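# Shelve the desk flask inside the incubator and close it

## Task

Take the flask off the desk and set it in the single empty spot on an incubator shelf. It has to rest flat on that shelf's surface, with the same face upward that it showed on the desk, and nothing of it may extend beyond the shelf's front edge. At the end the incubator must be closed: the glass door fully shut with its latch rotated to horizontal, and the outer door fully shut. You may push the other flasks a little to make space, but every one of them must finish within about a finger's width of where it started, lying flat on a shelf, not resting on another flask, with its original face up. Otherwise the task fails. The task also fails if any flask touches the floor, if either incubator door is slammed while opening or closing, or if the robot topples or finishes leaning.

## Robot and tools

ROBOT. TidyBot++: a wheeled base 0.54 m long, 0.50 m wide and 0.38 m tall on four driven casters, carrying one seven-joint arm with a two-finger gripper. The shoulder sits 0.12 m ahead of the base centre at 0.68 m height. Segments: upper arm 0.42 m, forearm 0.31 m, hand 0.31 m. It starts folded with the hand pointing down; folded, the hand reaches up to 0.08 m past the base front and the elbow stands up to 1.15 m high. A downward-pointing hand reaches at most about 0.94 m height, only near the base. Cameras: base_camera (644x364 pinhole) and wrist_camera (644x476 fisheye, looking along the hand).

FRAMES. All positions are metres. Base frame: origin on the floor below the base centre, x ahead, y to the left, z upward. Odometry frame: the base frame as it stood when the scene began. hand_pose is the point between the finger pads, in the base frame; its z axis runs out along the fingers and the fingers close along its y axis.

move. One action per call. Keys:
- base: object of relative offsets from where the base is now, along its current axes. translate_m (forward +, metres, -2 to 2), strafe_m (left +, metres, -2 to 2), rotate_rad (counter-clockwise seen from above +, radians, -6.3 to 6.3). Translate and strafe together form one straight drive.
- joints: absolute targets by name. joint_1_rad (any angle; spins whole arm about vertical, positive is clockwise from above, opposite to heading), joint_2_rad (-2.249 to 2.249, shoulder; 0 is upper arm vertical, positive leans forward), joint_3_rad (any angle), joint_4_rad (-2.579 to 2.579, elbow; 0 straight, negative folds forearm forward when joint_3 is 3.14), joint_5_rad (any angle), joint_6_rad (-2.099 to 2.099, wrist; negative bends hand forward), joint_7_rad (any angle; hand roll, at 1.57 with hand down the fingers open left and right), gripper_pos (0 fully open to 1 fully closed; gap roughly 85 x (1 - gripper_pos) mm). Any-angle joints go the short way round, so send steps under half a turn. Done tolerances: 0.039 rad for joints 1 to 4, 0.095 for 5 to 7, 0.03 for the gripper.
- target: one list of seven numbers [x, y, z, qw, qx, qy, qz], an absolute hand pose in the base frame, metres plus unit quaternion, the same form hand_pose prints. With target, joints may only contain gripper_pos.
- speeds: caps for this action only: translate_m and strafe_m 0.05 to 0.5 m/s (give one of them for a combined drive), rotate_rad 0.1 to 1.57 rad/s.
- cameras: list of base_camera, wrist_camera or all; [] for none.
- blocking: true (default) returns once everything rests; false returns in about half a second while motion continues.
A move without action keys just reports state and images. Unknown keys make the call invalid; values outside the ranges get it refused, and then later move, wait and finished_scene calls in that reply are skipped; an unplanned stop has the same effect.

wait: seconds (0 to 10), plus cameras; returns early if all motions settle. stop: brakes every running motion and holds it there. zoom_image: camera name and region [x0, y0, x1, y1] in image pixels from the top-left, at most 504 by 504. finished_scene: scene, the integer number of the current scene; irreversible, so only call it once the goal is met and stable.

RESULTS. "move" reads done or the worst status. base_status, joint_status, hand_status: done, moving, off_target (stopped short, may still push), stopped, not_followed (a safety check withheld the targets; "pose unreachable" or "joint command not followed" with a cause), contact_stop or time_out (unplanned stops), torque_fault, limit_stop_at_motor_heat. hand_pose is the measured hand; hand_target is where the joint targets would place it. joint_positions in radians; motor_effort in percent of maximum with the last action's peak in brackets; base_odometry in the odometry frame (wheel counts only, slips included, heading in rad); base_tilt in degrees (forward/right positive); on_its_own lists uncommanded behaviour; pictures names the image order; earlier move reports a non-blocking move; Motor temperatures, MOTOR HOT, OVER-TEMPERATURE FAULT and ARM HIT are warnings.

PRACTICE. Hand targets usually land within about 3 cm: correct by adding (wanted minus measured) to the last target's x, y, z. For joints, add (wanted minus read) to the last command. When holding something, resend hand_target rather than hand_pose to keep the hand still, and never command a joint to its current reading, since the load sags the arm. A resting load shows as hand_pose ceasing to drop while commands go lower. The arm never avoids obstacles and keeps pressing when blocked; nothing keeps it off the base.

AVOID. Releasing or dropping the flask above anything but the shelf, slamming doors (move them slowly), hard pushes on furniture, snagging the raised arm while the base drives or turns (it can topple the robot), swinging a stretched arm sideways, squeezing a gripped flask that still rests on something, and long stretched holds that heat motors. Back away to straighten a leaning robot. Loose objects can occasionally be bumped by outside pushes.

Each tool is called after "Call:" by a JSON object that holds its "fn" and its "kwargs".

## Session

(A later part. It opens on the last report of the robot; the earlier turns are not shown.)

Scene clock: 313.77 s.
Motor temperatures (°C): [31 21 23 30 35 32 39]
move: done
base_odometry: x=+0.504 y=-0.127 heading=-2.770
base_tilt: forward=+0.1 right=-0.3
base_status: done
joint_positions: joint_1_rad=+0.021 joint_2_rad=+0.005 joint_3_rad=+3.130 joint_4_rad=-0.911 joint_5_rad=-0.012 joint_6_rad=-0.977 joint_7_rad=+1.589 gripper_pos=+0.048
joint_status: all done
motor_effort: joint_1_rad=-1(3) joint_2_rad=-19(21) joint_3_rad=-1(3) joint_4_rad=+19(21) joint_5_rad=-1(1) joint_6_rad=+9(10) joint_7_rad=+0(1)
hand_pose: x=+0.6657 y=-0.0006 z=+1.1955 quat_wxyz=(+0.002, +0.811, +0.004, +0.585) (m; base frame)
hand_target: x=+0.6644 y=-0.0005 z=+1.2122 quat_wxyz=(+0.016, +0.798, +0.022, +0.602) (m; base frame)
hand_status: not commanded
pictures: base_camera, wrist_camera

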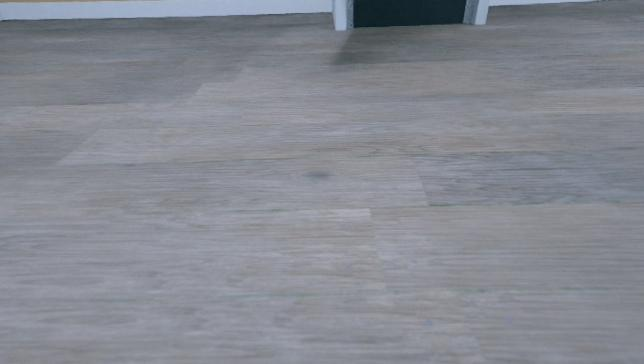

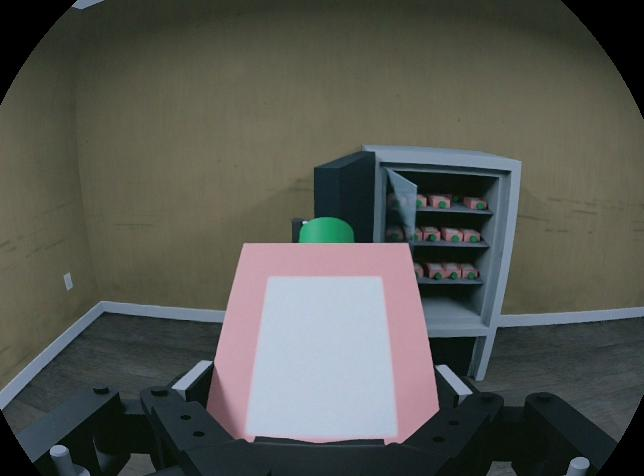

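Call:
{"fn": "move", "kwargs": {"base": {"strafe_m": -0.65, "translate_m": 0.5}, "speeds": {"translate_m": 0.3}, "cameras": ["wrist_camera"]}}

Call:
{"fn": "zoom_image", "kwargs": {"camera": "wrist_camera", "region": [200, 130, 440, 260]}}

Scene clock: 353.90 s.
Motor temperatures (°C): [31 21 23 30 35 33 39]
move: done
base_odometry: x=-0.198 y=+0.297 heading=-2.770
base_tilt: forward=+0.0 right=-0.3
base_status: done
joint_positions: joint_1_rad=+0.020 joint_2_rad=+0.008 joint_3_rad=+3.130 joint_4_rad=-0.911 joint_5_rad=-0.012 joint_6_rad=-0.977 joint_7_rad=+1.589 gripper_pos=+0.048
joint_status: not commanded
motor_effort: joint_1_rad=+0(3) joint_2_rad=-20(23) joint_3_rad=+0(4) joint_4_rad=+19(20) joint_5_rad=+0(1) joint_6_rad=+9(10) joint_7_rad=+0(1)
hand_pose: x=+0.6673 y=-0.0004 z=+1.1938 quat_wxyz=(+0.002, +0.812, +0.004, +0.583) (m; base frame)
hand_target: x=+0.6644 y=-0.0005 z=+1.2122 quat_wxyz=(+0.016, +0.798, +0.022, +0.602) (m; base frame)
hand_status: not commanded
pictures: wrist_camera

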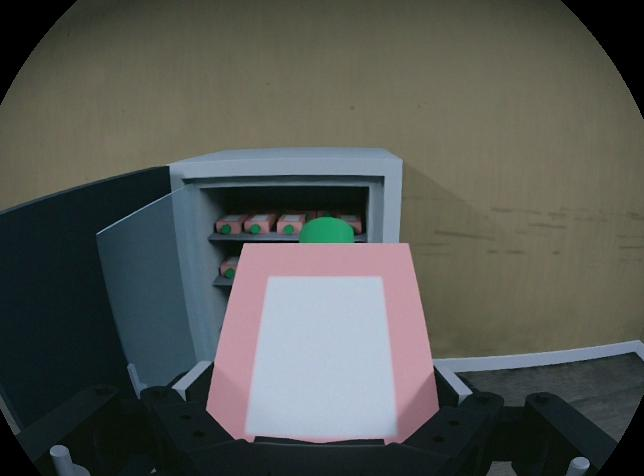

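Scaled by 2.100.

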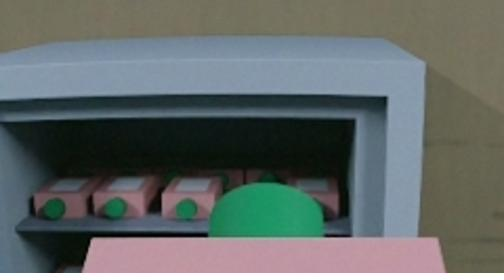

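Call:
{"fn": "move", "kwargs": {"joints": {"joint_6_rad": -1.2}, "cameras": ["wrist_camera"]}}

Call:
{"fn": "zoom_image", "kwargs": {"camera": "wrist_camera", "region": [200, 80, 440, 220]}}

Scene clock: 364.10 s.
Motor temperatures (°C): [31 21 23 30 35 33 39]
move: done
base_odometry: x=-0.198 y=+0.297 heading=-2.770
base_tilt: forward=+0.0 right=-0.3
base_status: not commanded
joint_positions: joint_1_rad=+0.020 joint_2_rad=+0.008 joint_3_rad=+3.130 joint_4_rad=-0.912 joint_5_rad=-0.012 joint_6_rad=-1.184 joint_7_rad=+1.589 gripper_pos=+0.048
joint_status: all done
motor_effort: joint_1_rad=+0(1) joint_2_rad=-19(21) joint_3_rad=-1(2) joint_4_rad=+18(21) joint_5_rad=+0(1) joint_6_rad=+8(11) joint_7_rad=+1(1)
hand_pose: x=+0.6405 y=+0.0003 z=+1.1347 quat_wxyz=(+0.001, +0.868, +0.005, +0.496) (m; base frame)
hand_target: x=+0.6338 y=+0.0003 z=+1.1408 quat_wxyz=(+0.012, +0.867, +0.025, +0.497) (m; base frame)
hand_status: not commanded
pictures: wrist_camera

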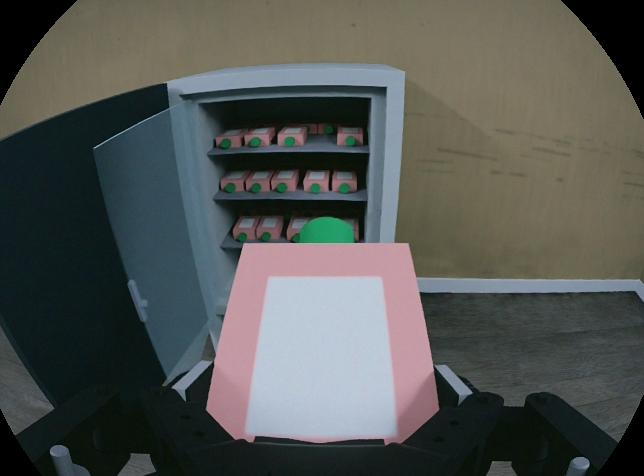

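Scaled by 2.100.

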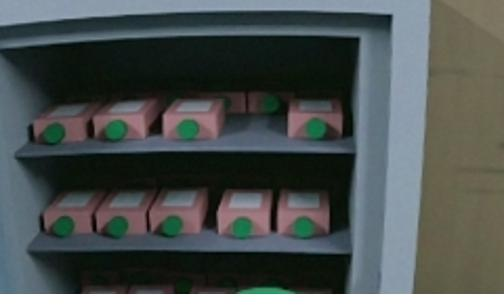

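Call:
{"fn": "move", "kwargs": {"joints": {"joint_2_rad": 0.15, "joint_4_rad": -1.04, "joint_6_rad": -1.1}, "base": {"translate_m": 0.5, "strafe_m": -0.009}, "speeds": {"translate_m": 0.2}, "cameras": ["wrist_camera"]}}

Scene clock: 412.60 s.
Motor temperatures (°C): [31 21 23 30 35 32 39]
move: done
base_odometry: x=-0.668 y=+0.125 heading=-2.771
base_tilt: forward=+0.0 right=-0.3
base_status: done
joint_positions: joint_1_rad=+0.020 joint_2_rad=+0.168 joint_3_rad=+3.130 joint_4_rad=-1.047 joint_5_rad=-0.012 joint_6_rad=-1.143 joint_7_rad=+1.589 gripper_pos=+0.048
joint_status: all done
motor_effort: joint_1_rad=+0(2) joint_2_rad=-26(33) joint_3_rad=-2(2) joint_4_rad=+20(24) joint_5_rad=+0(1) joint_6_rad=+7(9) joint_7_rad=+0(1)
hand_pose: x=+0.7036 y=-0.0010 z=+0.9857 quat_wxyz=(-0.002, +0.924, +0.004, +0.382) (m; base frame)
hand_target: x=+0.7078 y=-0.0012 z=+1.0097 quat_wxyz=(+0.008, +0.910, +0.024, +0.413) (m; base frame)
hand_status: not commanded
pictures: wrist_camera

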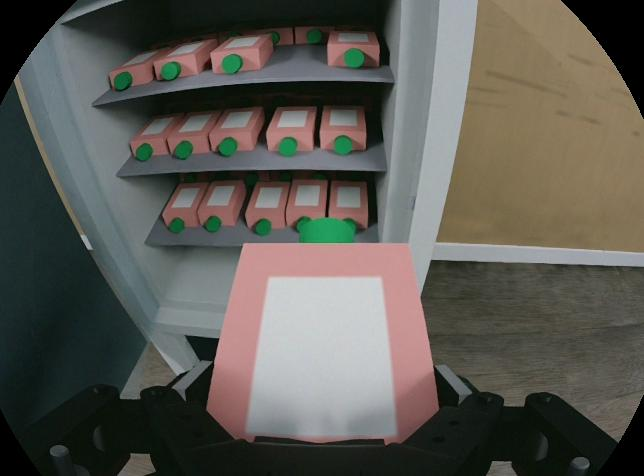

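Call:
{"fn": "zoom_image", "kwargs": {"camera": "wrist_camera", "region": [90, 10, 410, 110]}}

Scaled by 1.575.

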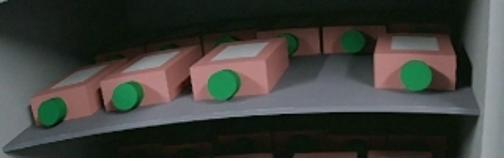

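Call:
{"fn": "move", "kwargs": {"joints": {"joint_2_rad": 0.12, "joint_4_rad": -1.03, "joint_6_rad": -1.04}, "base": {"translate_m": 0.12, "strafe_m": 0.03}, "speeds": {"translate_m": 0.15}, "cameras": ["wrist_camera"]}}

Call:
{"fn": "zoom_image", "kwargs": {"camera": "wrist_camera", "region": [60, 0, 420, 200]}}

Scene clock: 496.73 s.
Motor temperatures (°C): [31 22 23 30 35 32 39]
move: done
base_odometry: x=-0.769 y=+0.053 heading=-2.771
base_tilt: forward=+0.1 right=-0.3
base_status: done
joint_positions: joint_1_rad=+0.020 joint_2_rad=+0.136 joint_3_rad=+3.130 joint_4_rad=-1.041 joint_5_rad=-0.012 joint_6_rad=-1.083 joint_7_rad=+1.589 gripper_pos=+0.048
joint_status: all done
motor_effort: joint_1_rad=+0(2) joint_2_rad=-25(29) joint_3_rad=-1(2) joint_4_rad=+20(22) joint_5_rad=+0(1) joint_6_rad=+8(9) joint_7_rad=+1(1)
hand_pose: x=+0.7067 y=-0.0010 z=+1.0214 quat_wxyz=(-0.001, +0.904, +0.004, +0.427) (m; base frame)
hand_target: x=+0.7097 y=-0.0012 z=+1.0473 quat_wxyz=(+0.010, +0.889, +0.024, +0.458) (m; base frame)
hand_status: not commanded
pictures: wrist_camera

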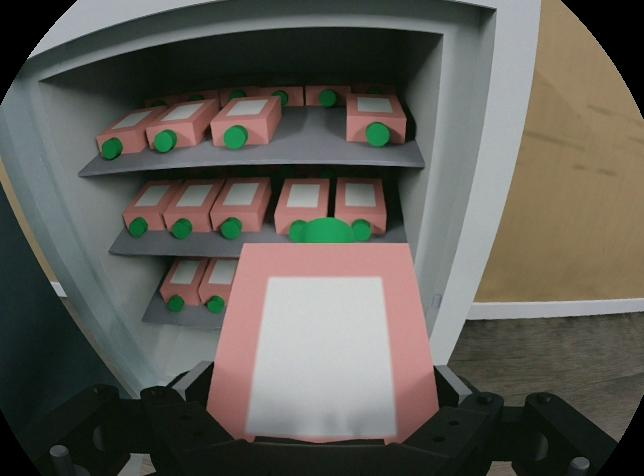

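Scaled by 1.400.

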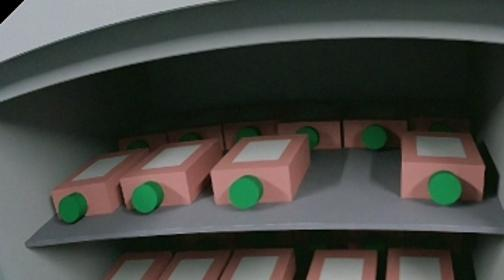

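Call:
{"fn": "move", "kwargs": {"base": {"translate_m": 0.22, "strafe_m": 0.016}, "joints": {"joint_6_rad": -1.06}, "speeds": {"translate_m": 0.1}, "cameras": ["wrist_camera"]}}

Call:
{"fn": "zoom_image", "kwargs": {"camera": "wrist_camera", "region": [140, 60, 500, 260]}}

Scene clock: 543.10 s.
Motor temperatures (°C): [31 22 23 30 35 32 39]
move: done
base_odometry: x=-0.968 y=-0.042 heading=-2.771
base_tilt: forward=+0.0 right=-0.4
base_status: done
joint_positions: joint_1_rad=+0.020 joint_2_rad=+0.134 joint_3_rad=+3.130 joint_4_rad=-1.041 joint_5_rad=-0.012 joint_6_rad=-1.083 joint_7_rad=+1.589 gripper_pos=+0.048
joint_status: all done
motor_effort: joint_1_rad=+0(2) joint_2_rad=-26(28) joint_3_rad=-1(3) joint_4_rad=+21(22) joint_5_rad=+0(1) joint_6_rad=+8(8) joint_7_rad=+0(1)
hand_pose: x=+0.7058 y=-0.0010 z=+1.0229 quat_wxyz=(-0.001, +0.904, +0.004, +0.428) (m; base frame)
hand_target: x=+0.7060 y=-0.0012 z=+1.0423 quat_wxyz=(+0.010, +0.893, +0.024, +0.449) (m; base frame)
hand_status: not commanded
pictures: wrist_camera

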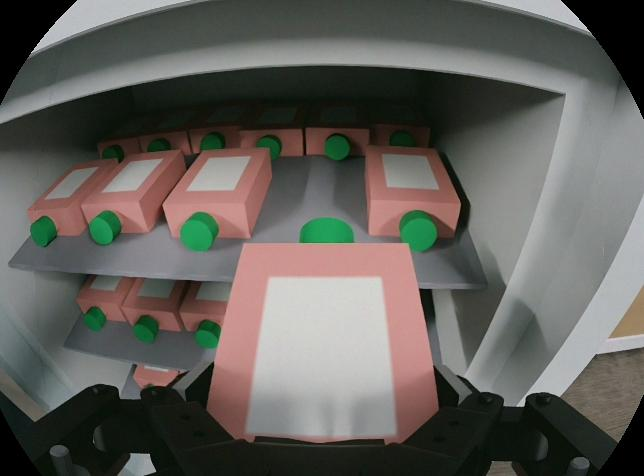

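Scaled by 1.400.

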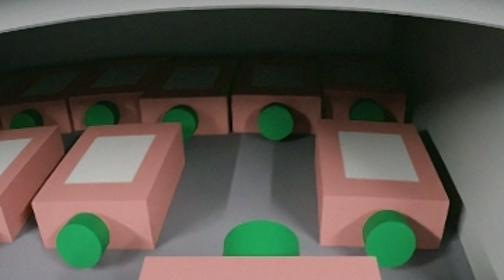

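Call:
{"fn": "move", "kwargs": {"base": {"strafe_m": 0.052}, "joints": {"joint_1_rad": 0.08}, "speeds": {"strafe_m": 0.1}, "cameras": ["wrist_camera"]}}

Call:
{"fn": "zoom_image", "kwargs": {"camera": "wrist_camera", "region": [140, 60, 500, 260]}}

Scene clock: 564.80 s.
Motor temperatures (°C): [31 22 23 30 35 32 39]
move: done
base_odometry: x=-0.949 y=-0.090 heading=-2.771
base_tilt: forward=+0.0 right=-0.3
base_status: done
joint_positions: joint_1_rad=+0.074 joint_2_rad=+0.134 joint_3_rad=+3.130 joint_4_rad=-1.041 joint_5_rad=-0.012 joint_6_rad=-1.083 joint_7_rad=+1.589 gripper_pos=+0.048
joint_status: all done
motor_effort: joint_1_rad=+0(3) joint_2_rad=-25(26) joint_3_rad=-1(3) joint_4_rad=+21(21) joint_5_rad=+0(1) joint_6_rad=+8(8) joint_7_rad=+0(1)
hand_pose: x=+0.7049 y=-0.0325 z=+1.0229 quat_wxyz=(+0.010, +0.904, -0.021, +0.428) (m; base frame)
hand_target: x=+0.7049 y=-0.0363 z=+1.0423 quat_wxyz=(+0.023, +0.893, -0.003, +0.449) (m; base frame)
hand_status: not commanded
pictures: wrist_camera

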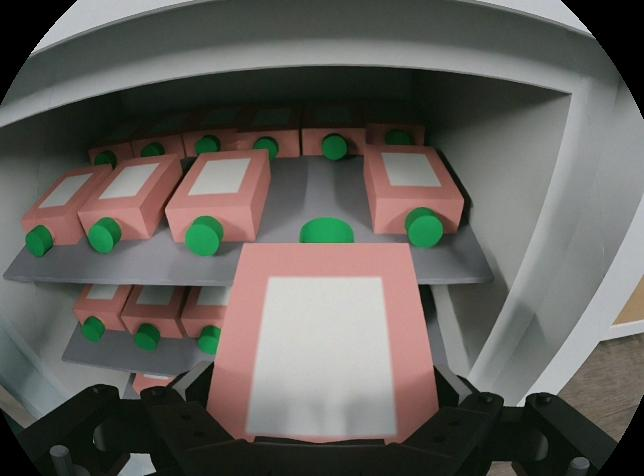

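Scaled by 1.400.

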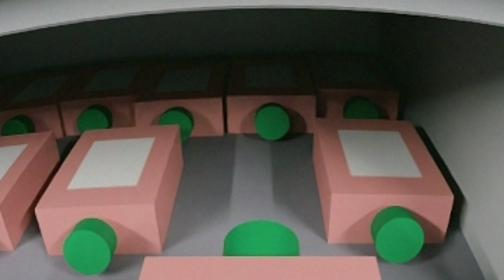

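Call:
{"fn": "move", "kwargs": {"base": {"strafe_m": 0.006, "translate_m": 0.09}, "speeds": {"translate_m": 0.08}, "cameras": ["wrist_camera"]}}

Call:
{"fn": "zoom_image", "kwargs": {"camera": "wrist_camera", "region": [140, 150, 500, 350]}}

Scene clock: 582.40 s.
Motor temperatures (°C): [31 22 23 30 35 32 39]
move: done
base_odometry: x=-1.031 y=-0.129 heading=-2.770
base_tilt: forward=+0.0 right=-0.3
base_status: done
joint_positions: joint_1_rad=+0.074 joint_2_rad=+0.133 joint_3_rad=+3.130 joint_4_rad=-1.041 joint_5_rad=-0.012 joint_6_rad=-1.083 joint_7_rad=+1.589 gripper_pos=+0.048
joint_status: not commanded
motor_effort: joint_1_rad=+0(1) joint_2_rad=-26(29) joint_3_rad=+0(2) joint_4_rad=+20(22) joint_5_rad=+0(1) joint_6_rad=+8(8) joint_7_rad=+0(1)
hand_pose: x=+0.7047 y=-0.0325 z=+1.0233 quat_wxyz=(+0.010, +0.903, -0.021, +0.428) (m; base frame)
hand_target: x=+0.7049 y=-0.0363 z=+1.0423 quat_wxyz=(+0.023, +0.893, -0.003, +0.449) (m; base frame)
hand_status: not commanded
pictures: wrist_camera

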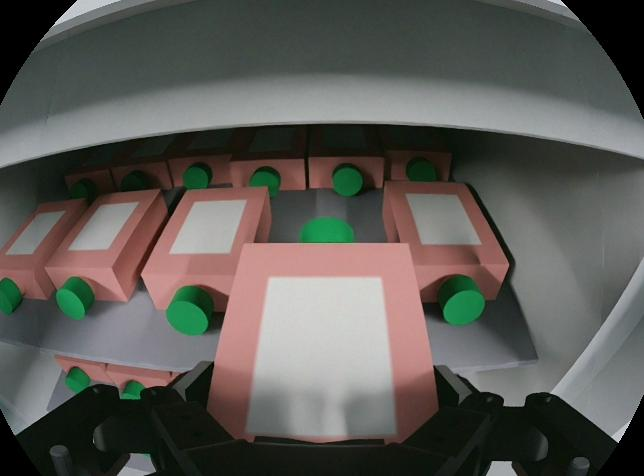

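Scaled by 1.400.

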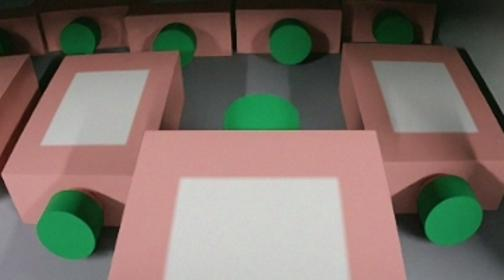

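Call:
{"fn": "move", "kwargs": {"base": {"strafe_m": 0.001, "translate_m": 0.06}, "speeds": {"translate_m": 0.06}, "cameras": ["wrist_camera"]}}

Call:
{"fn": "zoom_image", "kwargs": {"camera": "wrist_camera", "region": [140, 150, 500, 350]}}

Scene clock: 596.37 s.
Motor temperatures (°C): [31 22 23 30 35 32 39]
move: done
base_odometry: x=-1.086 y=-0.151 heading=-2.770
base_tilt: forward=+0.0 right=-0.3
base_status: done
joint_positions: joint_1_rad=+0.079 joint_2_rad=+0.080 joint_3_rad=+3.130 joint_4_rad=-1.079 joint_5_rad=-0.012 joint_6_rad=-1.122 joint_7_rad=+1.589 gripper_pos=+0.048
joint_status: not commanded
motor_effort: joint_1_rad=-2(3) joint_2_rad=-14(27) joint_3_rad=-2(3) joint_4_rad=+28(30) joint_5_rad=-1(1) joint_6_rad=+19(22) joint_7_rad=+1(1)
hand_pose: x=+0.6754 y=-0.0328 z=+1.0243 quat_wxyz=(+0.011, +0.909, -0.022, +0.417) (m; base frame)
hand_target: x=+0.7049 y=-0.0363 z=+1.0423 quat_wxyz=(+0.023, +0.893, -0.003, +0.449) (m; base frame)
hand_status: not commanded
pictures: wrist_camera

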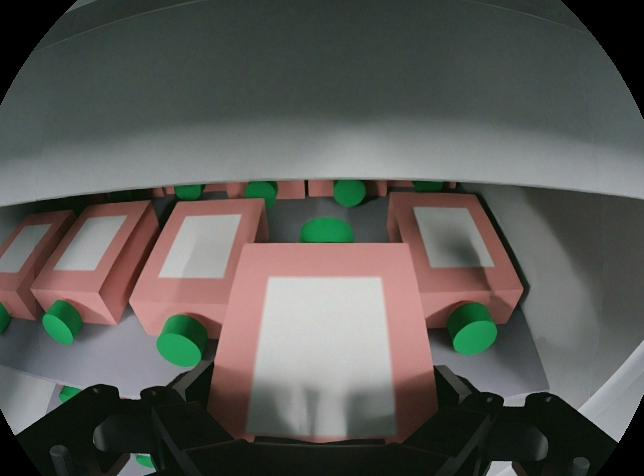

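Scaled by 1.400.

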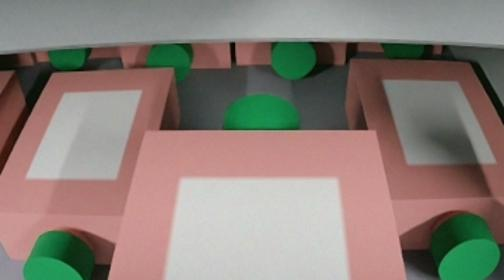

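Call:
{"fn": "move", "kwargs": {"base": {"translate_m": -0.04}, "speeds": {"translate_m": 0.1}, "cameras": []}}

Call:
{"fn": "move", "kwargs": {"joints": {"joint_2_rad": 0.145, "joint_4_rad": -1.06, "joint_6_rad": -1.05}, "cameras": ["wrist_camera"]}}

Scene clock: 606.80 s.
Motor temperatures (°C): [31 22 23 30 35 32 39]
move: done
base_odometry: x=-1.049 y=-0.137 heading=-2.771
base_tilt: forward=+0.1 right=-0.4
base_status: done
joint_positions: joint_1_rad=+0.077 joint_2_rad=+0.125 joint_3_rad=+3.130 joint_4_rad=-1.049 joint_5_rad=-0.012 joint_6_rad=-1.076 joint_7_rad=+1.589 gripper_pos=+0.048
joint_status: not commanded
motor_effort: joint_1_rad=-1(2) joint_2_rad=-25(27) joint_3_rad=-1(2) joint_4_rad=+21(26) joint_5_rad=+0(1) joint_6_rad=+8(17) joint_7_rad=+0(1)
hand_pose: x=+0.7026 y=-0.0337 z=+1.0255 quat_wxyz=(+0.011, +0.902, -0.022, +0.431) (m; base frame)
hand_target: x=+0.7049 y=-0.0363 z=+1.0423 quat_wxyz=(+0.023, +0.893, -0.003, +0.449) (m; base frame)
hand_status: not commanded
pictures: none
No camera images: "cameras" was empty.

Scene clock: 607.57 s.
Motor temperatures (°C): [31 22 23 30 35 32 39]
move: done
base_odometry: x=-1.049 y=-0.137 heading=-2.771
base_tilt: forward=+0.0 right=-0.3
base_status: not commanded
joint_positions: joint_1_rad=+0.077 joint_2_rad=+0.145 joint_3_rad=+3.130 joint_4_rad=-1.060 joint_5_rad=-0.012 joint_6_rad=-1.076 joint_7_rad=+1.589 gripper_pos=+0.048
joint_status: all done
motor_effort: joint_1_rad=+0(1) joint_2_rad=-26(27) joint_3_rad=-1(2) joint_4_rad=+21(22) joint_5_rad=+0(0) joint_6_rad=+7(8) joint_7_rad=+0(1)
hand_pose: x=+0.7082 y=-0.0341 z=+1.0077 quat_wxyz=(+0.010, +0.909, -0.022, +0.417) (m; base frame)
hand_target: x=+0.7133 y=-0.0370 z=+1.0139 quat_wxyz=(+0.022, +0.903, -0.003, +0.428) (m; base frame)
hand_status: not commanded
pictures: wrist_camera

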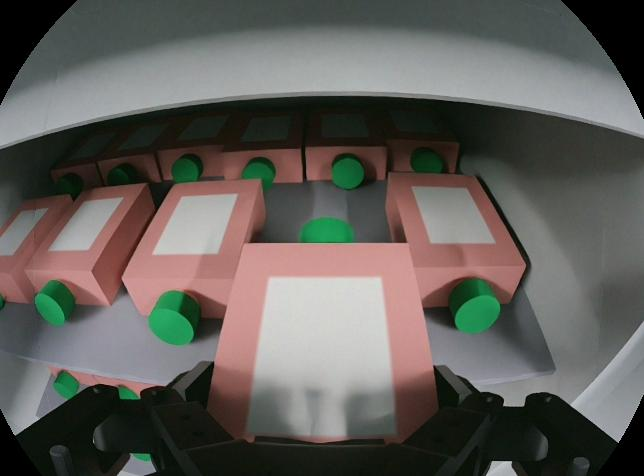

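Call:
{"fn": "move", "kwargs": {"joints": {"joint_2_rad": 0.145, "joint_4_rad": -1.11, "joint_6_rad": -1.0}, "cameras": ["wrist_camera"]}}

Call:
{"fn": "zoom_image", "kwargs": {"camera": "wrist_camera", "region": [140, 150, 500, 350]}}

Scene clock: 616.33 s.
Motor temperatures (°C): [31 22 23 30 35 32 39]
move: done
base_odometry: x=-1.049 y=-0.137 heading=-2.771
base_tilt: forward=+0.0 right=-0.3
base_status: not commanded
joint_positions: joint_1_rad=+0.077 joint_2_rad=+0.149 joint_3_rad=+3.130 joint_4_rad=-1.107 joint_5_rad=-0.012 joint_6_rad=-1.042 joint_7_rad=+1.589 gripper_pos=+0.048
joint_status: all done
motor_effort: joint_1_rad=+0(1) joint_2_rad=-26(28) joint_3_rad=-1(2) joint_4_rad=+21(22) joint_5_rad=+0(1) joint_6_rad=+8(8) joint_7_rad=+0(1)
hand_pose: x=+0.7118 y=-0.0344 z=+0.9886 quat_wxyz=(+0.010, +0.912, -0.022, +0.410) (m; base frame)
hand_target: x=+0.7185 y=-0.0375 z=+0.9991 quat_wxyz=(+0.022, +0.903, -0.003, +0.428) (m; base frame)
hand_status: not commanded
pictures: wrist_camera

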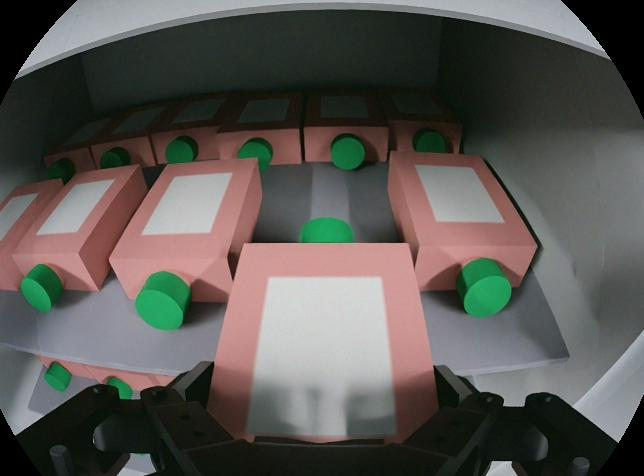

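Scaled by 1.400.

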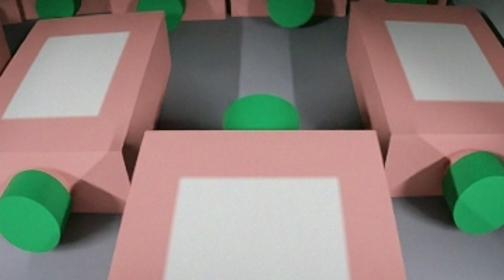

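Call:
{"fn": "move", "kwargs": {"base": {"translate_m": 0.037}, "speeds": {"translate_m": 0.06}, "cameras": ["wrist_camera"]}}

Call:
{"fn": "zoom_image", "kwargs": {"camera": "wrist_camera", "region": [140, 150, 500, 350]}}

Scene clock: 627.47 s.
Motor temperatures (°C): [31 22 23 30 35 32 39]
move: done
base_odometry: x=-1.083 y=-0.150 heading=-2.770
base_tilt: forward=+0.0 right=-0.2
base_status: done
joint_positions: joint_1_rad=+0.077 joint_2_rad=+0.152 joint_3_rad=+3.130 joint_4_rad=-1.107 joint_5_rad=-0.012 joint_6_rad=-1.042 joint_7_rad=+1.589 gripper_pos=+0.048
joint_status: not commanded
motor_effort: joint_1_rad=+0(2) joint_2_rad=-27(29) joint_3_rad=-2(2) joint_4_rad=+21(22) joint_5_rad=+0(1) joint_6_rad=+7(8) joint_7_rad=+0(1)
hand_pose: x=+0.7129 y=-0.0345 z=+0.9865 quat_wxyz=(+0.010, +0.913, -0.022, +0.408) (m; base frame)
hand_target: x=+0.7185 y=-0.0375 z=+0.9991 quat_wxyz=(+0.022, +0.903, -0.003, +0.428) (m; base frame)
hand_status: not commanded
pictures: wrist_camera

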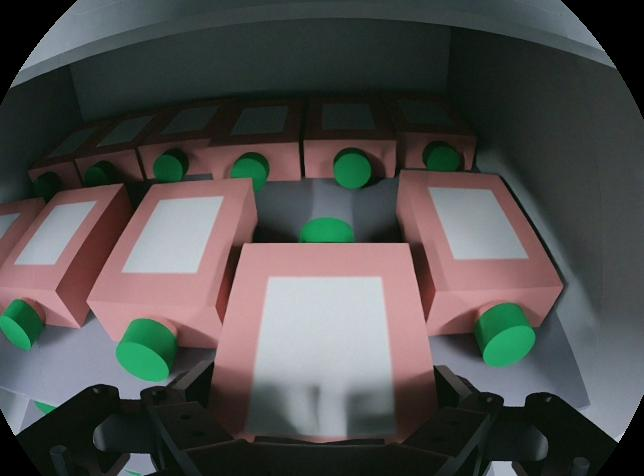

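Scaled by 1.400.

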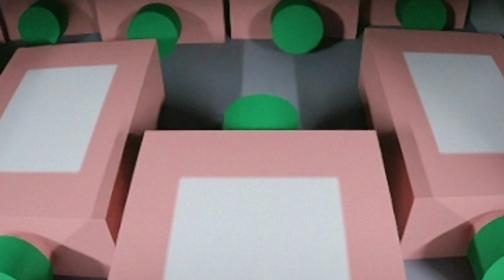

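Call:
{"fn": "move", "kwargs": {"joints": {"joint_2_rad": 0.15, "joint_4_rad": -1.13, "joint_6_rad": -0.96}, "cameras": ["wrist_camera"]}}

Call:
{"fn": "move", "kwargs": {"joints": {"joint_2_rad": 0.155, "joint_4_rad": -1.15, "joint_6_rad": -0.935}, "cameras": ["wrist_camera"]}}

Scene clock: 635.43 s.
Motor temperatures (°C): [31 22 23 30 35 32 39]
move: done
base_odometry: x=-1.083 y=-0.150 heading=-2.770
base_tilt: forward=+0.1 right=-0.3
base_status: not commanded
joint_positions: joint_1_rad=+0.077 joint_2_rad=+0.153 joint_3_rad=+3.130 joint_4_rad=-1.126 joint_5_rad=-0.012 joint_6_rad=-1.001 joint_7_rad=+1.589 gripper_pos=+0.048
joint_status: all done
motor_effort: joint_1_rad=+0(1) joint_2_rad=-27(28) joint_3_rad=-1(2) joint_4_rad=+21(21) joint_5_rad=+0(0) joint_6_rad=+8(8) joint_7_rad=+1(1)
hand_pose: x=+0.7192 y=-0.0350 z=+0.9855 quat_wxyz=(+0.010, +0.908, -0.023, +0.417) (m; base frame)
hand_target: x=+0.7259 y=-0.0381 z=+0.9949 quat_wxyz=(+0.022, +0.900, -0.004, +0.435) (m; base frame)
hand_status: not commanded
pictures: wrist_camera

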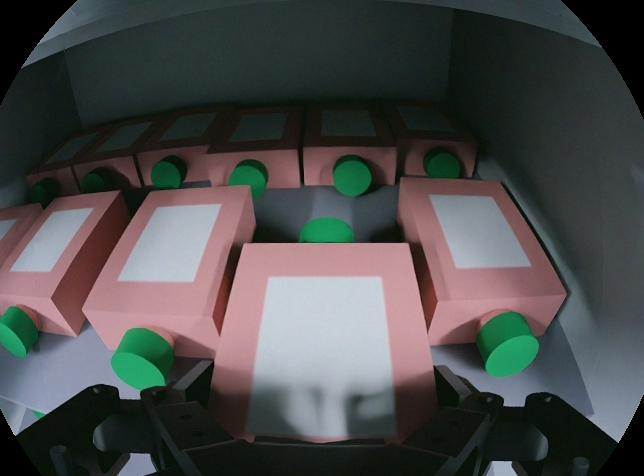

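Scene clock: 636.03 s.
Motor temperatures (°C): [31 22 23 30 35 32 39]
move: done
base_odometry: x=-1.083 y=-0.150 heading=-2.770
base_tilt: forward=+0.0 right=-0.4
base_status: not commanded
joint_positions: joint_1_rad=+0.077 joint_2_rad=+0.155 joint_3_rad=+3.130 joint_4_rad=-1.145 joint_5_rad=-0.012 joint_6_rad=-0.978 joint_7_rad=+1.589 gripper_pos=+0.048
joint_status: all done
motor_effort: joint_1_rad=+0(1) joint_2_rad=-27(28) joint_3_rad=-1(1) joint_4_rad=+21(22) joint_5_rad=+0(0) joint_6_rad=+8(8) joint_7_rad=+0(1)
hand_pose: x=+0.7222 y=-0.0353 z=+0.9795 quat_wxyz=(+0.010, +0.908, -0.023, +0.418) (m; base frame)
hand_target: x=+0.7301 y=-0.0384 z=+0.9870 quat_wxyz=(+0.022, +0.900, -0.004, +0.435) (m; base frame)
hand_status: not commanded
pictures: wrist_camera

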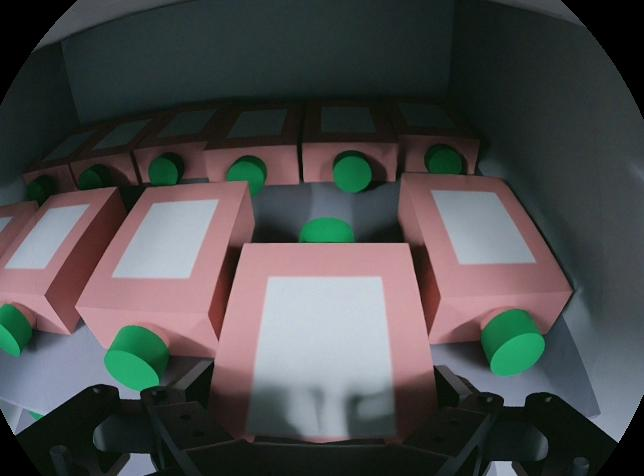

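Call:
{"fn": "move", "kwargs": {"joints": {"joint_2_rad": 0.155, "joint_4_rad": -1.175, "joint_6_rad": -0.91}, "cameras": []}}

Call:
{"fn": "move", "kwargs": {"joints": {"joint_2_rad": 0.155, "joint_4_rad": -1.2, "joint_6_rad": -0.885}, "cameras": ["wrist_camera"]}}

Call:
{"fn": "zoom_image", "kwargs": {"camera": "wrist_camera", "region": [140, 180, 500, 380]}}

Scene clock: 643.60 s.
Motor temperatures (°C): [31 22 23 30 35 32 39]
move: done
base_odometry: x=-1.083 y=-0.150 heading=-2.770
base_tilt: forward=+0.1 right=-0.3
base_status: not commanded
joint_positions: joint_1_rad=+0.077 joint_2_rad=+0.157 joint_3_rad=+3.130 joint_4_rad=-1.171 joint_5_rad=-0.012 joint_6_rad=-0.954 joint_7_rad=+1.589 gripper_pos=+0.048
joint_status: all done
motor_effort: joint_1_rad=+0(1) joint_2_rad=-27(28) joint_3_rad=-2(2) joint_4_rad=+21(22) joint_5_rad=+0(0) joint_6_rad=+7(8) joint_7_rad=+0(1)
hand_pose: x=+0.7246 y=-0.0355 z=+0.9701 quat_wxyz=(+0.010, +0.909, -0.023, +0.417) (m; base frame)
hand_target: x=+0.7321 y=-0.0386 z=+0.9794 quat_wxyz=(+0.022, +0.900, -0.004, +0.435) (m; base frame)
hand_status: not commanded
pictures: none
No camera images: "cameras" was empty.

Scene clock: 644.20 s.
Motor temperatures (°C): [31 22 23 30 35 32 39]
move: done
base_odometry: x=-1.083 y=-0.150 heading=-2.770
base_tilt: forward=+0.1 right=-0.3
base_status: not commanded
joint_positions: joint_1_rad=+0.077 joint_2_rad=+0.157 joint_3_rad=+3.130 joint_4_rad=-1.188 joint_5_rad=-0.012 joint_6_rad=-0.925 joint_7_rad=+1.589 gripper_pos=+0.048
joint_status: all done
motor_effort: joint_1_rad=+0(1) joint_2_rad=-26(29) joint_3_rad=-1(2) joint_4_rad=+20(21) joint_5_rad=+0(1) joint_6_rad=+7(8) joint_7_rad=+0(1)
hand_pose: x=+0.7281 y=-0.0358 z=+0.9676 quat_wxyz=(+0.011, +0.906, -0.023, +0.422) (m; base frame)
hand_target: x=+0.7338 y=-0.0388 z=+0.9718 quat_wxyz=(+0.022, +0.900, -0.004, +0.435) (m; base frame)
hand_status: not commanded
pictures: wrist_camera

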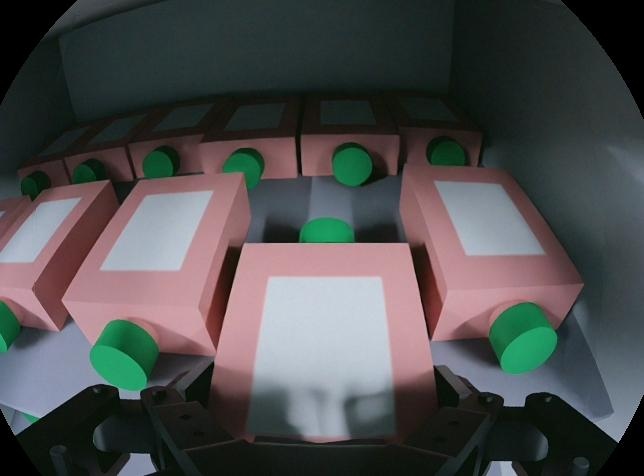

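Scaled by 1.400.

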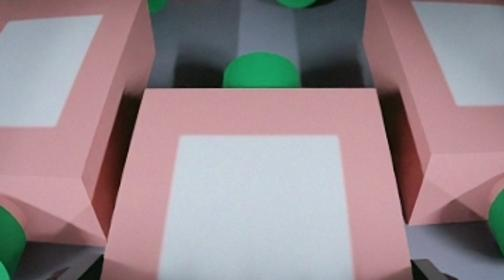

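Call:
{"fn": "move", "kwargs": {"joints": {"joint_2_rad": 0.158, "joint_4_rad": -1.22, "joint_6_rad": -0.87}, "cameras": []}}

Call:
{"fn": "move", "kwargs": {"joints": {"joint_2_rad": 0.16, "joint_4_rad": -1.24, "joint_6_rad": -0.855}, "cameras": ["wrist_camera"]}}

Call:
{"fn": "zoom_image", "kwargs": {"camera": "wrist_camera", "region": [140, 180, 500, 380]}}

Scene clock: 651.57 s.
Motor temperatures (°C): [31 22 23 30 35 32 39]
move: done
base_odometry: x=-1.083 y=-0.150 heading=-2.770
base_tilt: forward=+0.0 right=-0.3
base_status: not commanded
joint_positions: joint_1_rad=+0.077 joint_2_rad=+0.154 joint_3_rad=+3.130 joint_4_rad=-1.199 joint_5_rad=-0.012 joint_6_rad=-0.908 joint_7_rad=+1.589 gripper_pos=+0.048
joint_status: all done
motor_effort: joint_1_rad=+0(1) joint_2_rad=-23(25) joint_3_rad=-1(1) joint_4_rad=+19(21) joint_5_rad=+1(1) joint_6_rad=+6(7) joint_7_rad=+1(1)
hand_pose: x=+0.7294 y=-0.0359 z=+0.9676 quat_wxyz=(+0.011, +0.904, -0.023, +0.426) (m; base frame)
hand_target: x=+0.7350 y=-0.0389 z=+0.9626 quat_wxyz=(+0.022, +0.902, -0.004, +0.432) (m; base frame)
hand_status: not commanded
pictures: none
No camera images: "cameras" was empty.

Scene clock: 652.13 s.
Motor temperatures (°C): [31 22 23 30 35 32 39]
move: done
base_odometry: x=-1.083 y=-0.150 heading=-2.770
base_tilt: forward=+0.0 right=-0.3
base_status: not commanded
joint_positions: joint_1_rad=+0.077 joint_2_rad=+0.150 joint_3_rad=+3.130 joint_4_rad=-1.211 joint_5_rad=-0.012 joint_6_rad=-0.890 joint_7_rad=+1.589 gripper_pos=+0.048
joint_status: all done
motor_effort: joint_1_rad=+0(1) joint_2_rad=-21(22) joint_3_rad=-1(1) joint_4_rad=+18(19) joint_5_rad=+1(1) joint_6_rad=+6(6) joint_7_rad=+0(1)
hand_pose: x=+0.7301 y=-0.0360 z=+0.9676 quat_wxyz=(+0.011, +0.902, -0.023, +0.431) (m; base frame)
hand_target: x=+0.7357 y=-0.0390 z=+0.9539 quat_wxyz=(+0.022, +0.903, -0.004, +0.428) (m; base frame)
hand_status: not commanded
pictures: wrist_camera

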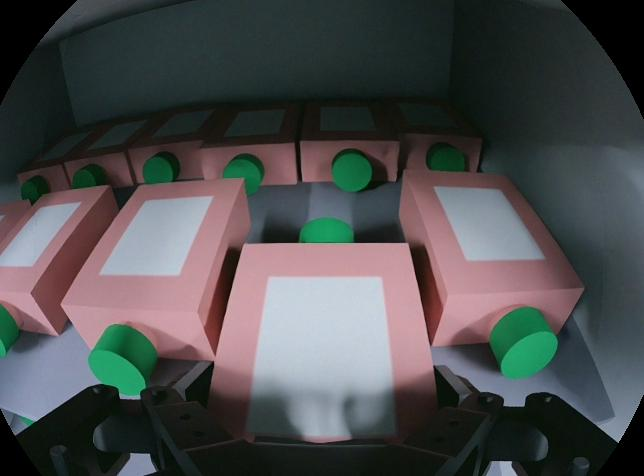

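Scaled by 1.400.

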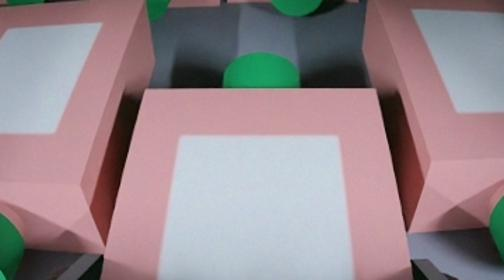

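Call:
{"fn": "move", "kwargs": {"joints": {"joint_2_rad": 0.155, "joint_4_rad": -1.215, "joint_6_rad": -0.92}, "cameras": ["wrist_camera"]}}

Scene clock: 660.40 s.
Motor temperatures (°C): [31 22 23 30 35 32 39]
move: done
base_odometry: x=-1.083 y=-0.150 heading=-2.770
base_tilt: forward=+0.1 right=-0.2
base_status: not commanded
joint_positions: joint_1_rad=+0.077 joint_2_rad=+0.150 joint_3_rad=+3.130 joint_4_rad=-1.206 joint_5_rad=-0.012 joint_6_rad=-0.903 joint_7_rad=+1.589 gripper_pos=+0.048
joint_status: all done
motor_effort: joint_1_rad=+0(1) joint_2_rad=-23(26) joint_3_rad=+0(2) joint_4_rad=+18(19) joint_5_rad=+0(1) joint_6_rad=+5(6) joint_7_rad=+1(1)
hand_pose: x=+0.7283 y=-0.0358 z=+0.9676 quat_wxyz=(+0.011, +0.904, -0.023, +0.427) (m; base frame)
hand_target: x=+0.7249 y=-0.0381 z=+0.9552 quat_wxyz=(+0.021, +0.911, -0.004, +0.413) (m; base frame)
hand_status: not commanded
pictures: wrist_camera

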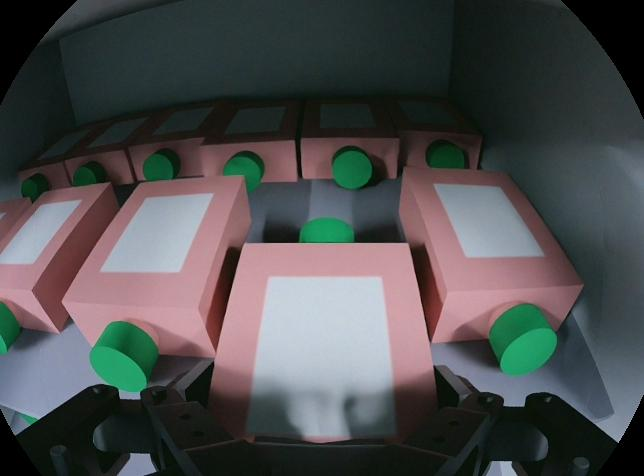

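Call:
{"fn": "move", "kwargs": {"joints": {"gripper_pos": 0.0}, "cameras": ["wrist_camera"]}}

Call:
{"fn": "zoom_image", "kwargs": {"camera": "wrist_camera", "region": [140, 230, 500, 430]}}

Scene clock: 667.50 s.
Motor temperatures (°C): [31 22 23 30 35 32 39]
move: done
base_odometry: x=-1.083 y=-0.150 heading=-2.770
base_tilt: forward=+0.1 right=-0.3
base_status: not commanded
joint_positions: joint_1_rad=+0.077 joint_2_rad=+0.153 joint_3_rad=+3.130 joint_4_rad=-1.212 joint_5_rad=-0.012 joint_6_rad=-0.903 joint_7_rad=+1.589 gripper_pos=+0.000
joint_status: all done
motor_effort: joint_1_rad=+1(1) joint_2_rad=-26(27) joint_3_rad=-1(2) joint_4_rad=+21(21) joint_5_rad=+0(1) joint_6_rad=+7(7) joint_7_rad=+0(1)
hand_pose: x=+0.7284 y=-0.0358 z=+0.9623 quat_wxyz=(+0.011, +0.906, -0.023, +0.423) (m; base frame)
hand_target: x=+0.7249 y=-0.0381 z=+0.9552 quat_wxyz=(+0.021, +0.911, -0.004, +0.413) (m; base frame)
hand_status: not commanded
pictures: wrist_camera

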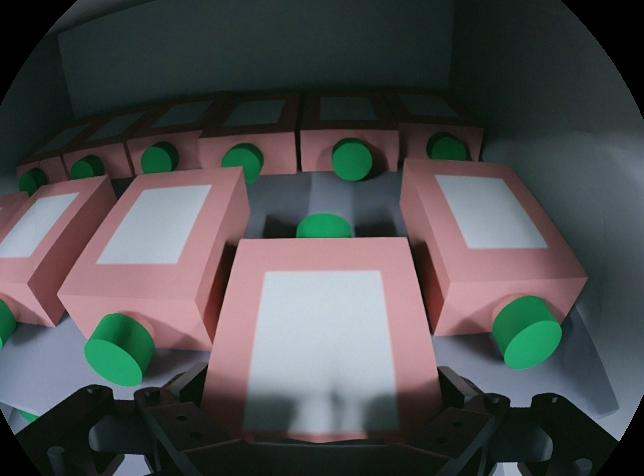

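Scaled by 1.400.

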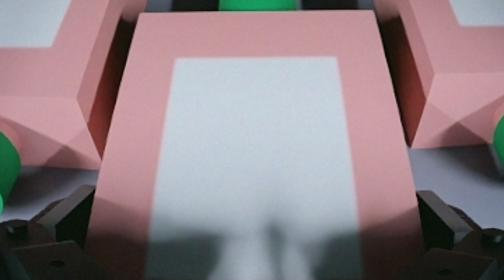

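Call:
{"fn": "move", "kwargs": {"base": {"translate_m": -0.05}, "speeds": {"translate_m": 0.05}, "cameras": ["wrist_camera"]}}

Call:
{"fn": "move", "kwargs": {"base": {"translate_m": -0.09}, "speeds": {"translate_m": 0.08}, "cameras": ["wrist_camera"]}}

Scene clock: 674.17 s.
Motor temperatures (°C): [31 22 23 30 35 32 39]
move: done
base_odometry: x=-1.037 y=-0.132 heading=-2.770
base_tilt: forward=+0.0 right=-0.3
base_status: done
joint_positions: joint_1_rad=+0.077 joint_2_rad=+0.155 joint_3_rad=+3.130 joint_4_rad=-1.212 joint_5_rad=-0.012 joint_6_rad=-0.903 joint_7_rad=+1.589 gripper_pos=+0.000
joint_status: not commanded
motor_effort: joint_1_rad=+0(2) joint_2_rad=-26(29) joint_3_rad=-1(2) joint_4_rad=+21(21) joint_5_rad=+0(1) joint_6_rad=+7(7) joint_7_rad=+0(1)
hand_pose: x=+0.7289 y=-0.0359 z=+0.9611 quat_wxyz=(+0.011, +0.906, -0.023, +0.422) (m; base frame)
hand_target: x=+0.7249 y=-0.0381 z=+0.9552 quat_wxyz=(+0.021, +0.911, -0.004, +0.413) (m; base frame)
hand_status: not commanded
pictures: wrist_camera

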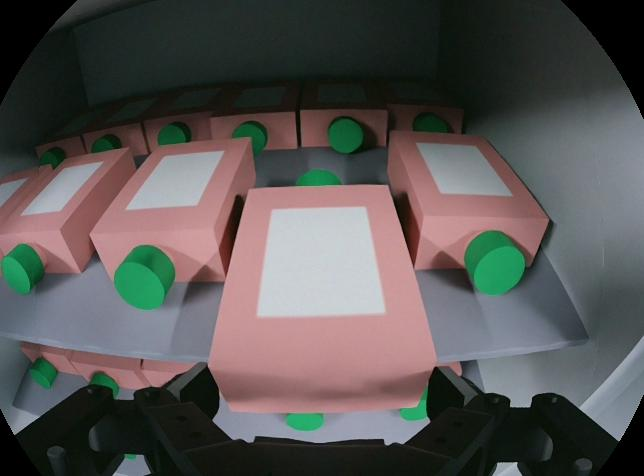

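Scene clock: 675.80 s.
Motor temperatures (°C): [31 22 23 30 35 32 39]
move: done
base_odometry: x=-0.953 y=-0.099 heading=-2.770
base_tilt: forward=+0.0 right=-0.3
base_status: done
joint_positions: joint_1_rad=+0.077 joint_2_rad=+0.157 joint_3_rad=+3.130 joint_4_rad=-1.212 joint_5_rad=-0.012 joint_6_rad=-0.903 joint_7_rad=+1.589 gripper_pos=+0.000
joint_status: not commanded
motor_effort: joint_1_rad=-1(1) joint_2_rad=-26(30) joint_3_rad=-1(2) joint_4_rad=+20(21) joint_5_rad=+0(0) joint_6_rad=+7(7) joint_7_rad=+1(1)
hand_pose: x=+0.7297 y=-0.0359 z=+0.9595 quat_wxyz=(+0.011, +0.907, -0.023, +0.421) (m; base frame)
hand_target: x=+0.7249 y=-0.0381 z=+0.9552 quat_wxyz=(+0.021, +0.911, -0.004, +0.413) (m; base frame)
hand_status: not commanded
pictures: wrist_camera

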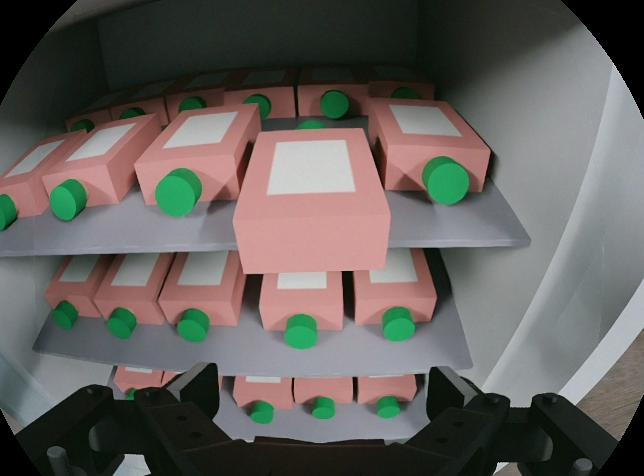

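Call:
{"fn": "move", "kwargs": {"base": {"translate_m": -0.12}, "cameras": []}}

Call:
{"fn": "move", "kwargs": {"joints": {"joint_2_rad": 0.09, "joint_4_rad": -1.48, "joint_6_rad": -0.38, "gripper_pos": 1.0}, "cameras": ["wrist_camera"]}}

Scene clock: 689.97 s.
Motor temperatures (°C): [31 22 23 30 35 32 39]
move: done
base_odometry: x=-0.841 y=-0.056 heading=-2.770
base_tilt: forward=+0.0 right=-0.3
base_status: done
joint_positions: joint_1_rad=+0.077 joint_2_rad=+0.154 joint_3_rad=+3.130 joint_4_rad=-1.212 joint_5_rad=-0.012 joint_6_rad=-0.903 joint_7_rad=+1.589 gripper_pos=+0.000
joint_status: not commanded
motor_effort: joint_1_rad=-1(1) joint_2_rad=-26(29) joint_3_rad=-1(2) joint_4_rad=+21(21) joint_5_rad=+0(0) joint_6_rad=+7(7) joint_7_rad=+0(1)
hand_pose: x=+0.7287 y=-0.0358 z=+0.9617 quat_wxyz=(+0.011, +0.906, -0.023, +0.423) (m; base frame)
hand_target: x=+0.7249 y=-0.0381 z=+0.9552 quat_wxyz=(+0.021, +0.911, -0.004, +0.413) (m; base frame)
hand_status: not commanded
pictures: none
No camera images: "cameras" was empty.

Scene clock: 691.67 s.
Motor temperatures (°C): [31 22 23 30 35 32 39]
move: done
base_odometry: x=-0.841 y=-0.056 heading=-2.770
base_tilt: forward=+0.0 right=-0.3
base_status: not commanded
joint_positions: joint_1_rad=+0.077 joint_2_rad=+0.113 joint_3_rad=+3.130 joint_4_rad=-1.469 joint_5_rad=-0.012 joint_6_rad=-0.426 joint_7_rad=+1.589 gripper_pos=+0.999
joint_status: all done
motor_effort: joint_1_rad=+0(1) joint_2_rad=-26(28) joint_3_rad=-1(2) joint_4_rad=+22(23) joint_5_rad=+0(1) joint_6_rad=+8(9) joint_7_rad=+1(1)
hand_pose: x=+0.7615 y=-0.0393 z=+0.9645 quat_wxyz=(+0.017, +0.843, -0.024, +0.537) (m; base frame)
hand_target: x=+0.7589 y=-0.0418 z=+0.9859 quat_wxyz=(+0.032, +0.828, -0.006, +0.560) (m; base frame)
hand_status: not commanded
pictures: wrist_camera

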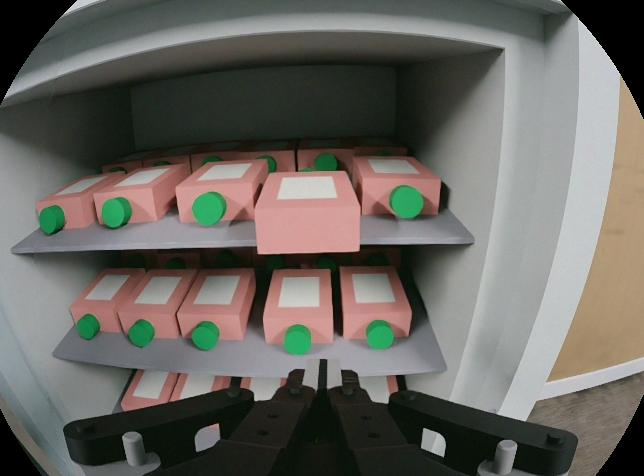

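Call:
{"fn": "move", "kwargs": {"joints": {"joint_2_rad": 0.08, "joint_4_rad": -1.42, "joint_6_rad": -0.385}, "base": {"translate_m": 0.06, "strafe_m": 0.009}, "speeds": {"translate_m": 0.1}, "cameras": ["wrist_camera"]}}

Scene clock: 700.93 s.
Motor temperatures (°C): [31 22 23 30 35 32 39]
move: done
base_odometry: x=-0.893 y=-0.086 heading=-2.770
base_tilt: forward=+0.1 right=-0.3
base_status: done
joint_positions: joint_1_rad=+0.077 joint_2_rad=+0.096 joint_3_rad=+3.130 joint_4_rad=-1.429 joint_5_rad=-0.012 joint_6_rad=-0.422 joint_7_rad=+1.589 gripper_pos=+0.999
joint_status: all done
motor_effort: joint_1_rad=+0(2) joint_2_rad=-25(28) joint_3_rad=-1(2) joint_4_rad=+22(24) joint_5_rad=+0(1) joint_6_rad=+8(9) joint_7_rad=+0(1)
hand_pose: x=+0.7617 y=-0.0393 z=+1.0002 quat_wxyz=(+0.018, +0.827, -0.023, +0.562) (m; base frame)
hand_target: x=+0.7608 y=-0.0420 z=+1.0273 quat_wxyz=(+0.034, +0.809, -0.006, +0.587) (m; base frame)
hand_status: not commanded
pictures: wrist_camera

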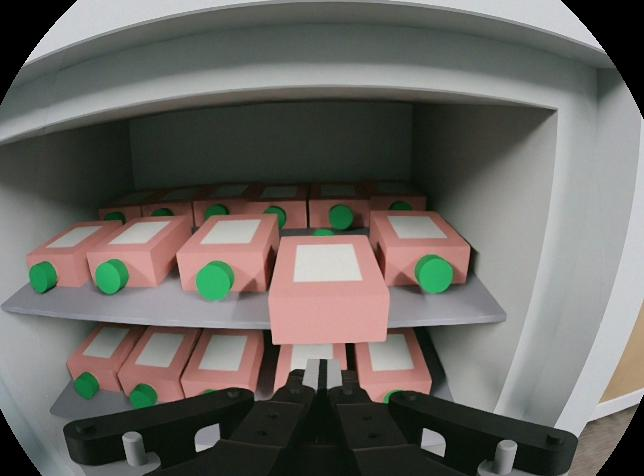

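Call:
{"fn": "move", "kwargs": {"joints": {"joint_2_rad": 0.084, "joint_4_rad": -1.45, "joint_6_rad": -0.36}, "base": {"translate_m": 0.04, "strafe_m": -0.004}, "speeds": {"translate_m": 0.08}, "cameras": ["wrist_camera"]}}

Scene clock: 714.43 s.
Motor temperatures (°C): [31 22 23 30 35 32 39]
move: done
base_odometry: x=-0.932 y=-0.097 heading=-2.770
base_tilt: forward=+0.0 right=-0.3
base_status: done
joint_positions: joint_1_rad=+0.077 joint_2_rad=+0.093 joint_3_rad=+3.130 joint_4_rad=-1.445 joint_5_rad=-0.012 joint_6_rad=-0.399 joint_7_rad=+1.589 gripper_pos=+0.999
joint_status: all done
motor_effort: joint_1_rad=-1(1) joint_2_rad=-25(29) joint_3_rad=-1(2) joint_4_rad=+22(23) joint_5_rad=+0(1) joint_6_rad=+8(10) joint_7_rad=+0(1)
hand_pose: x=+0.7615 y=-0.0393 z=+0.9997 quat_wxyz=(+0.018, +0.824, -0.023, +0.566) (m; base frame)
hand_target: x=+0.7621 y=-0.0421 z=+1.0138 quat_wxyz=(+0.033, +0.812, -0.006, +0.583) (m; base frame)
hand_status: not commanded
pictures: wrist_camera

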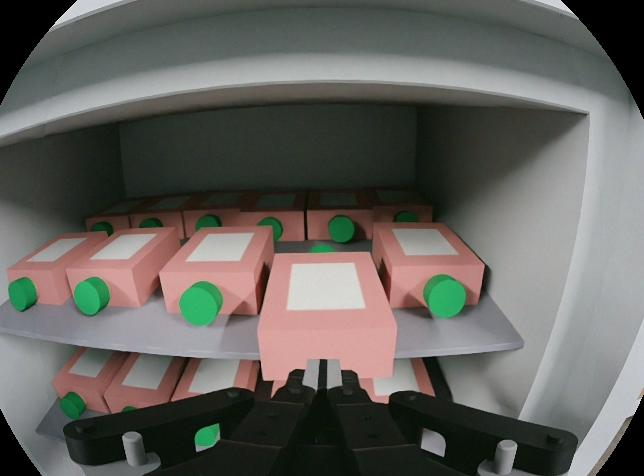

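Call:
{"fn": "move", "kwargs": {"joints": {"joint_2_rad": 0.09, "joint_4_rad": -1.475, "joint_6_rad": -0.345}, "base": {"translate_m": 0.03, "strafe_m": -0.003}, "speeds": {"translate_m": 0.06}, "cameras": ["wrist_camera"]}}

Scene clock: 721.87 s.
Motor temperatures (°C): [31 22 23 30 35 32 39]
move: done
base_odometry: x=-0.961 y=-0.106 heading=-2.770
base_tilt: forward=+0.1 right=-0.3
base_status: done
joint_positions: joint_1_rad=+0.077 joint_2_rad=+0.094 joint_3_rad=+3.130 joint_4_rad=-1.467 joint_5_rad=-0.012 joint_6_rad=-0.384 joint_7_rad=+1.589 gripper_pos=+0.999
joint_status: all done
motor_effort: joint_1_rad=+0(2) joint_2_rad=-25(28) joint_3_rad=-1(2) joint_4_rad=+22(23) joint_5_rad=+0(1) joint_6_rad=+8(9) joint_7_rad=+0(1)
hand_pose: x=+0.7614 y=-0.0394 z=+0.9899 quat_wxyz=(+0.018, +0.826, -0.023, +0.563) (m; base frame)
hand_target: x=+0.7632 y=-0.0423 z=+0.9991 quat_wxyz=(+0.033, +0.816, -0.006, +0.577) (m; base frame)
hand_status: not commanded
pictures: wrist_camera

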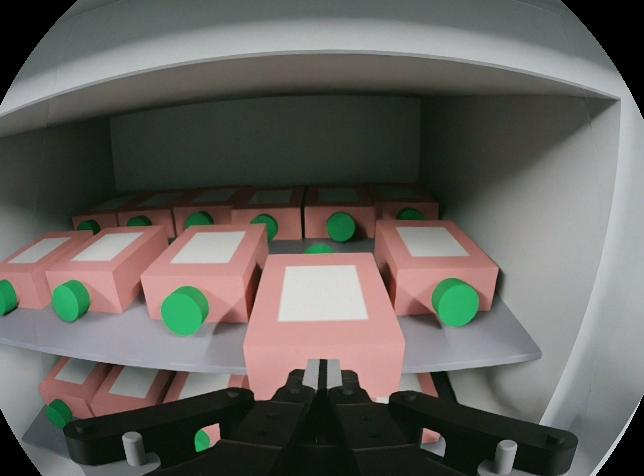

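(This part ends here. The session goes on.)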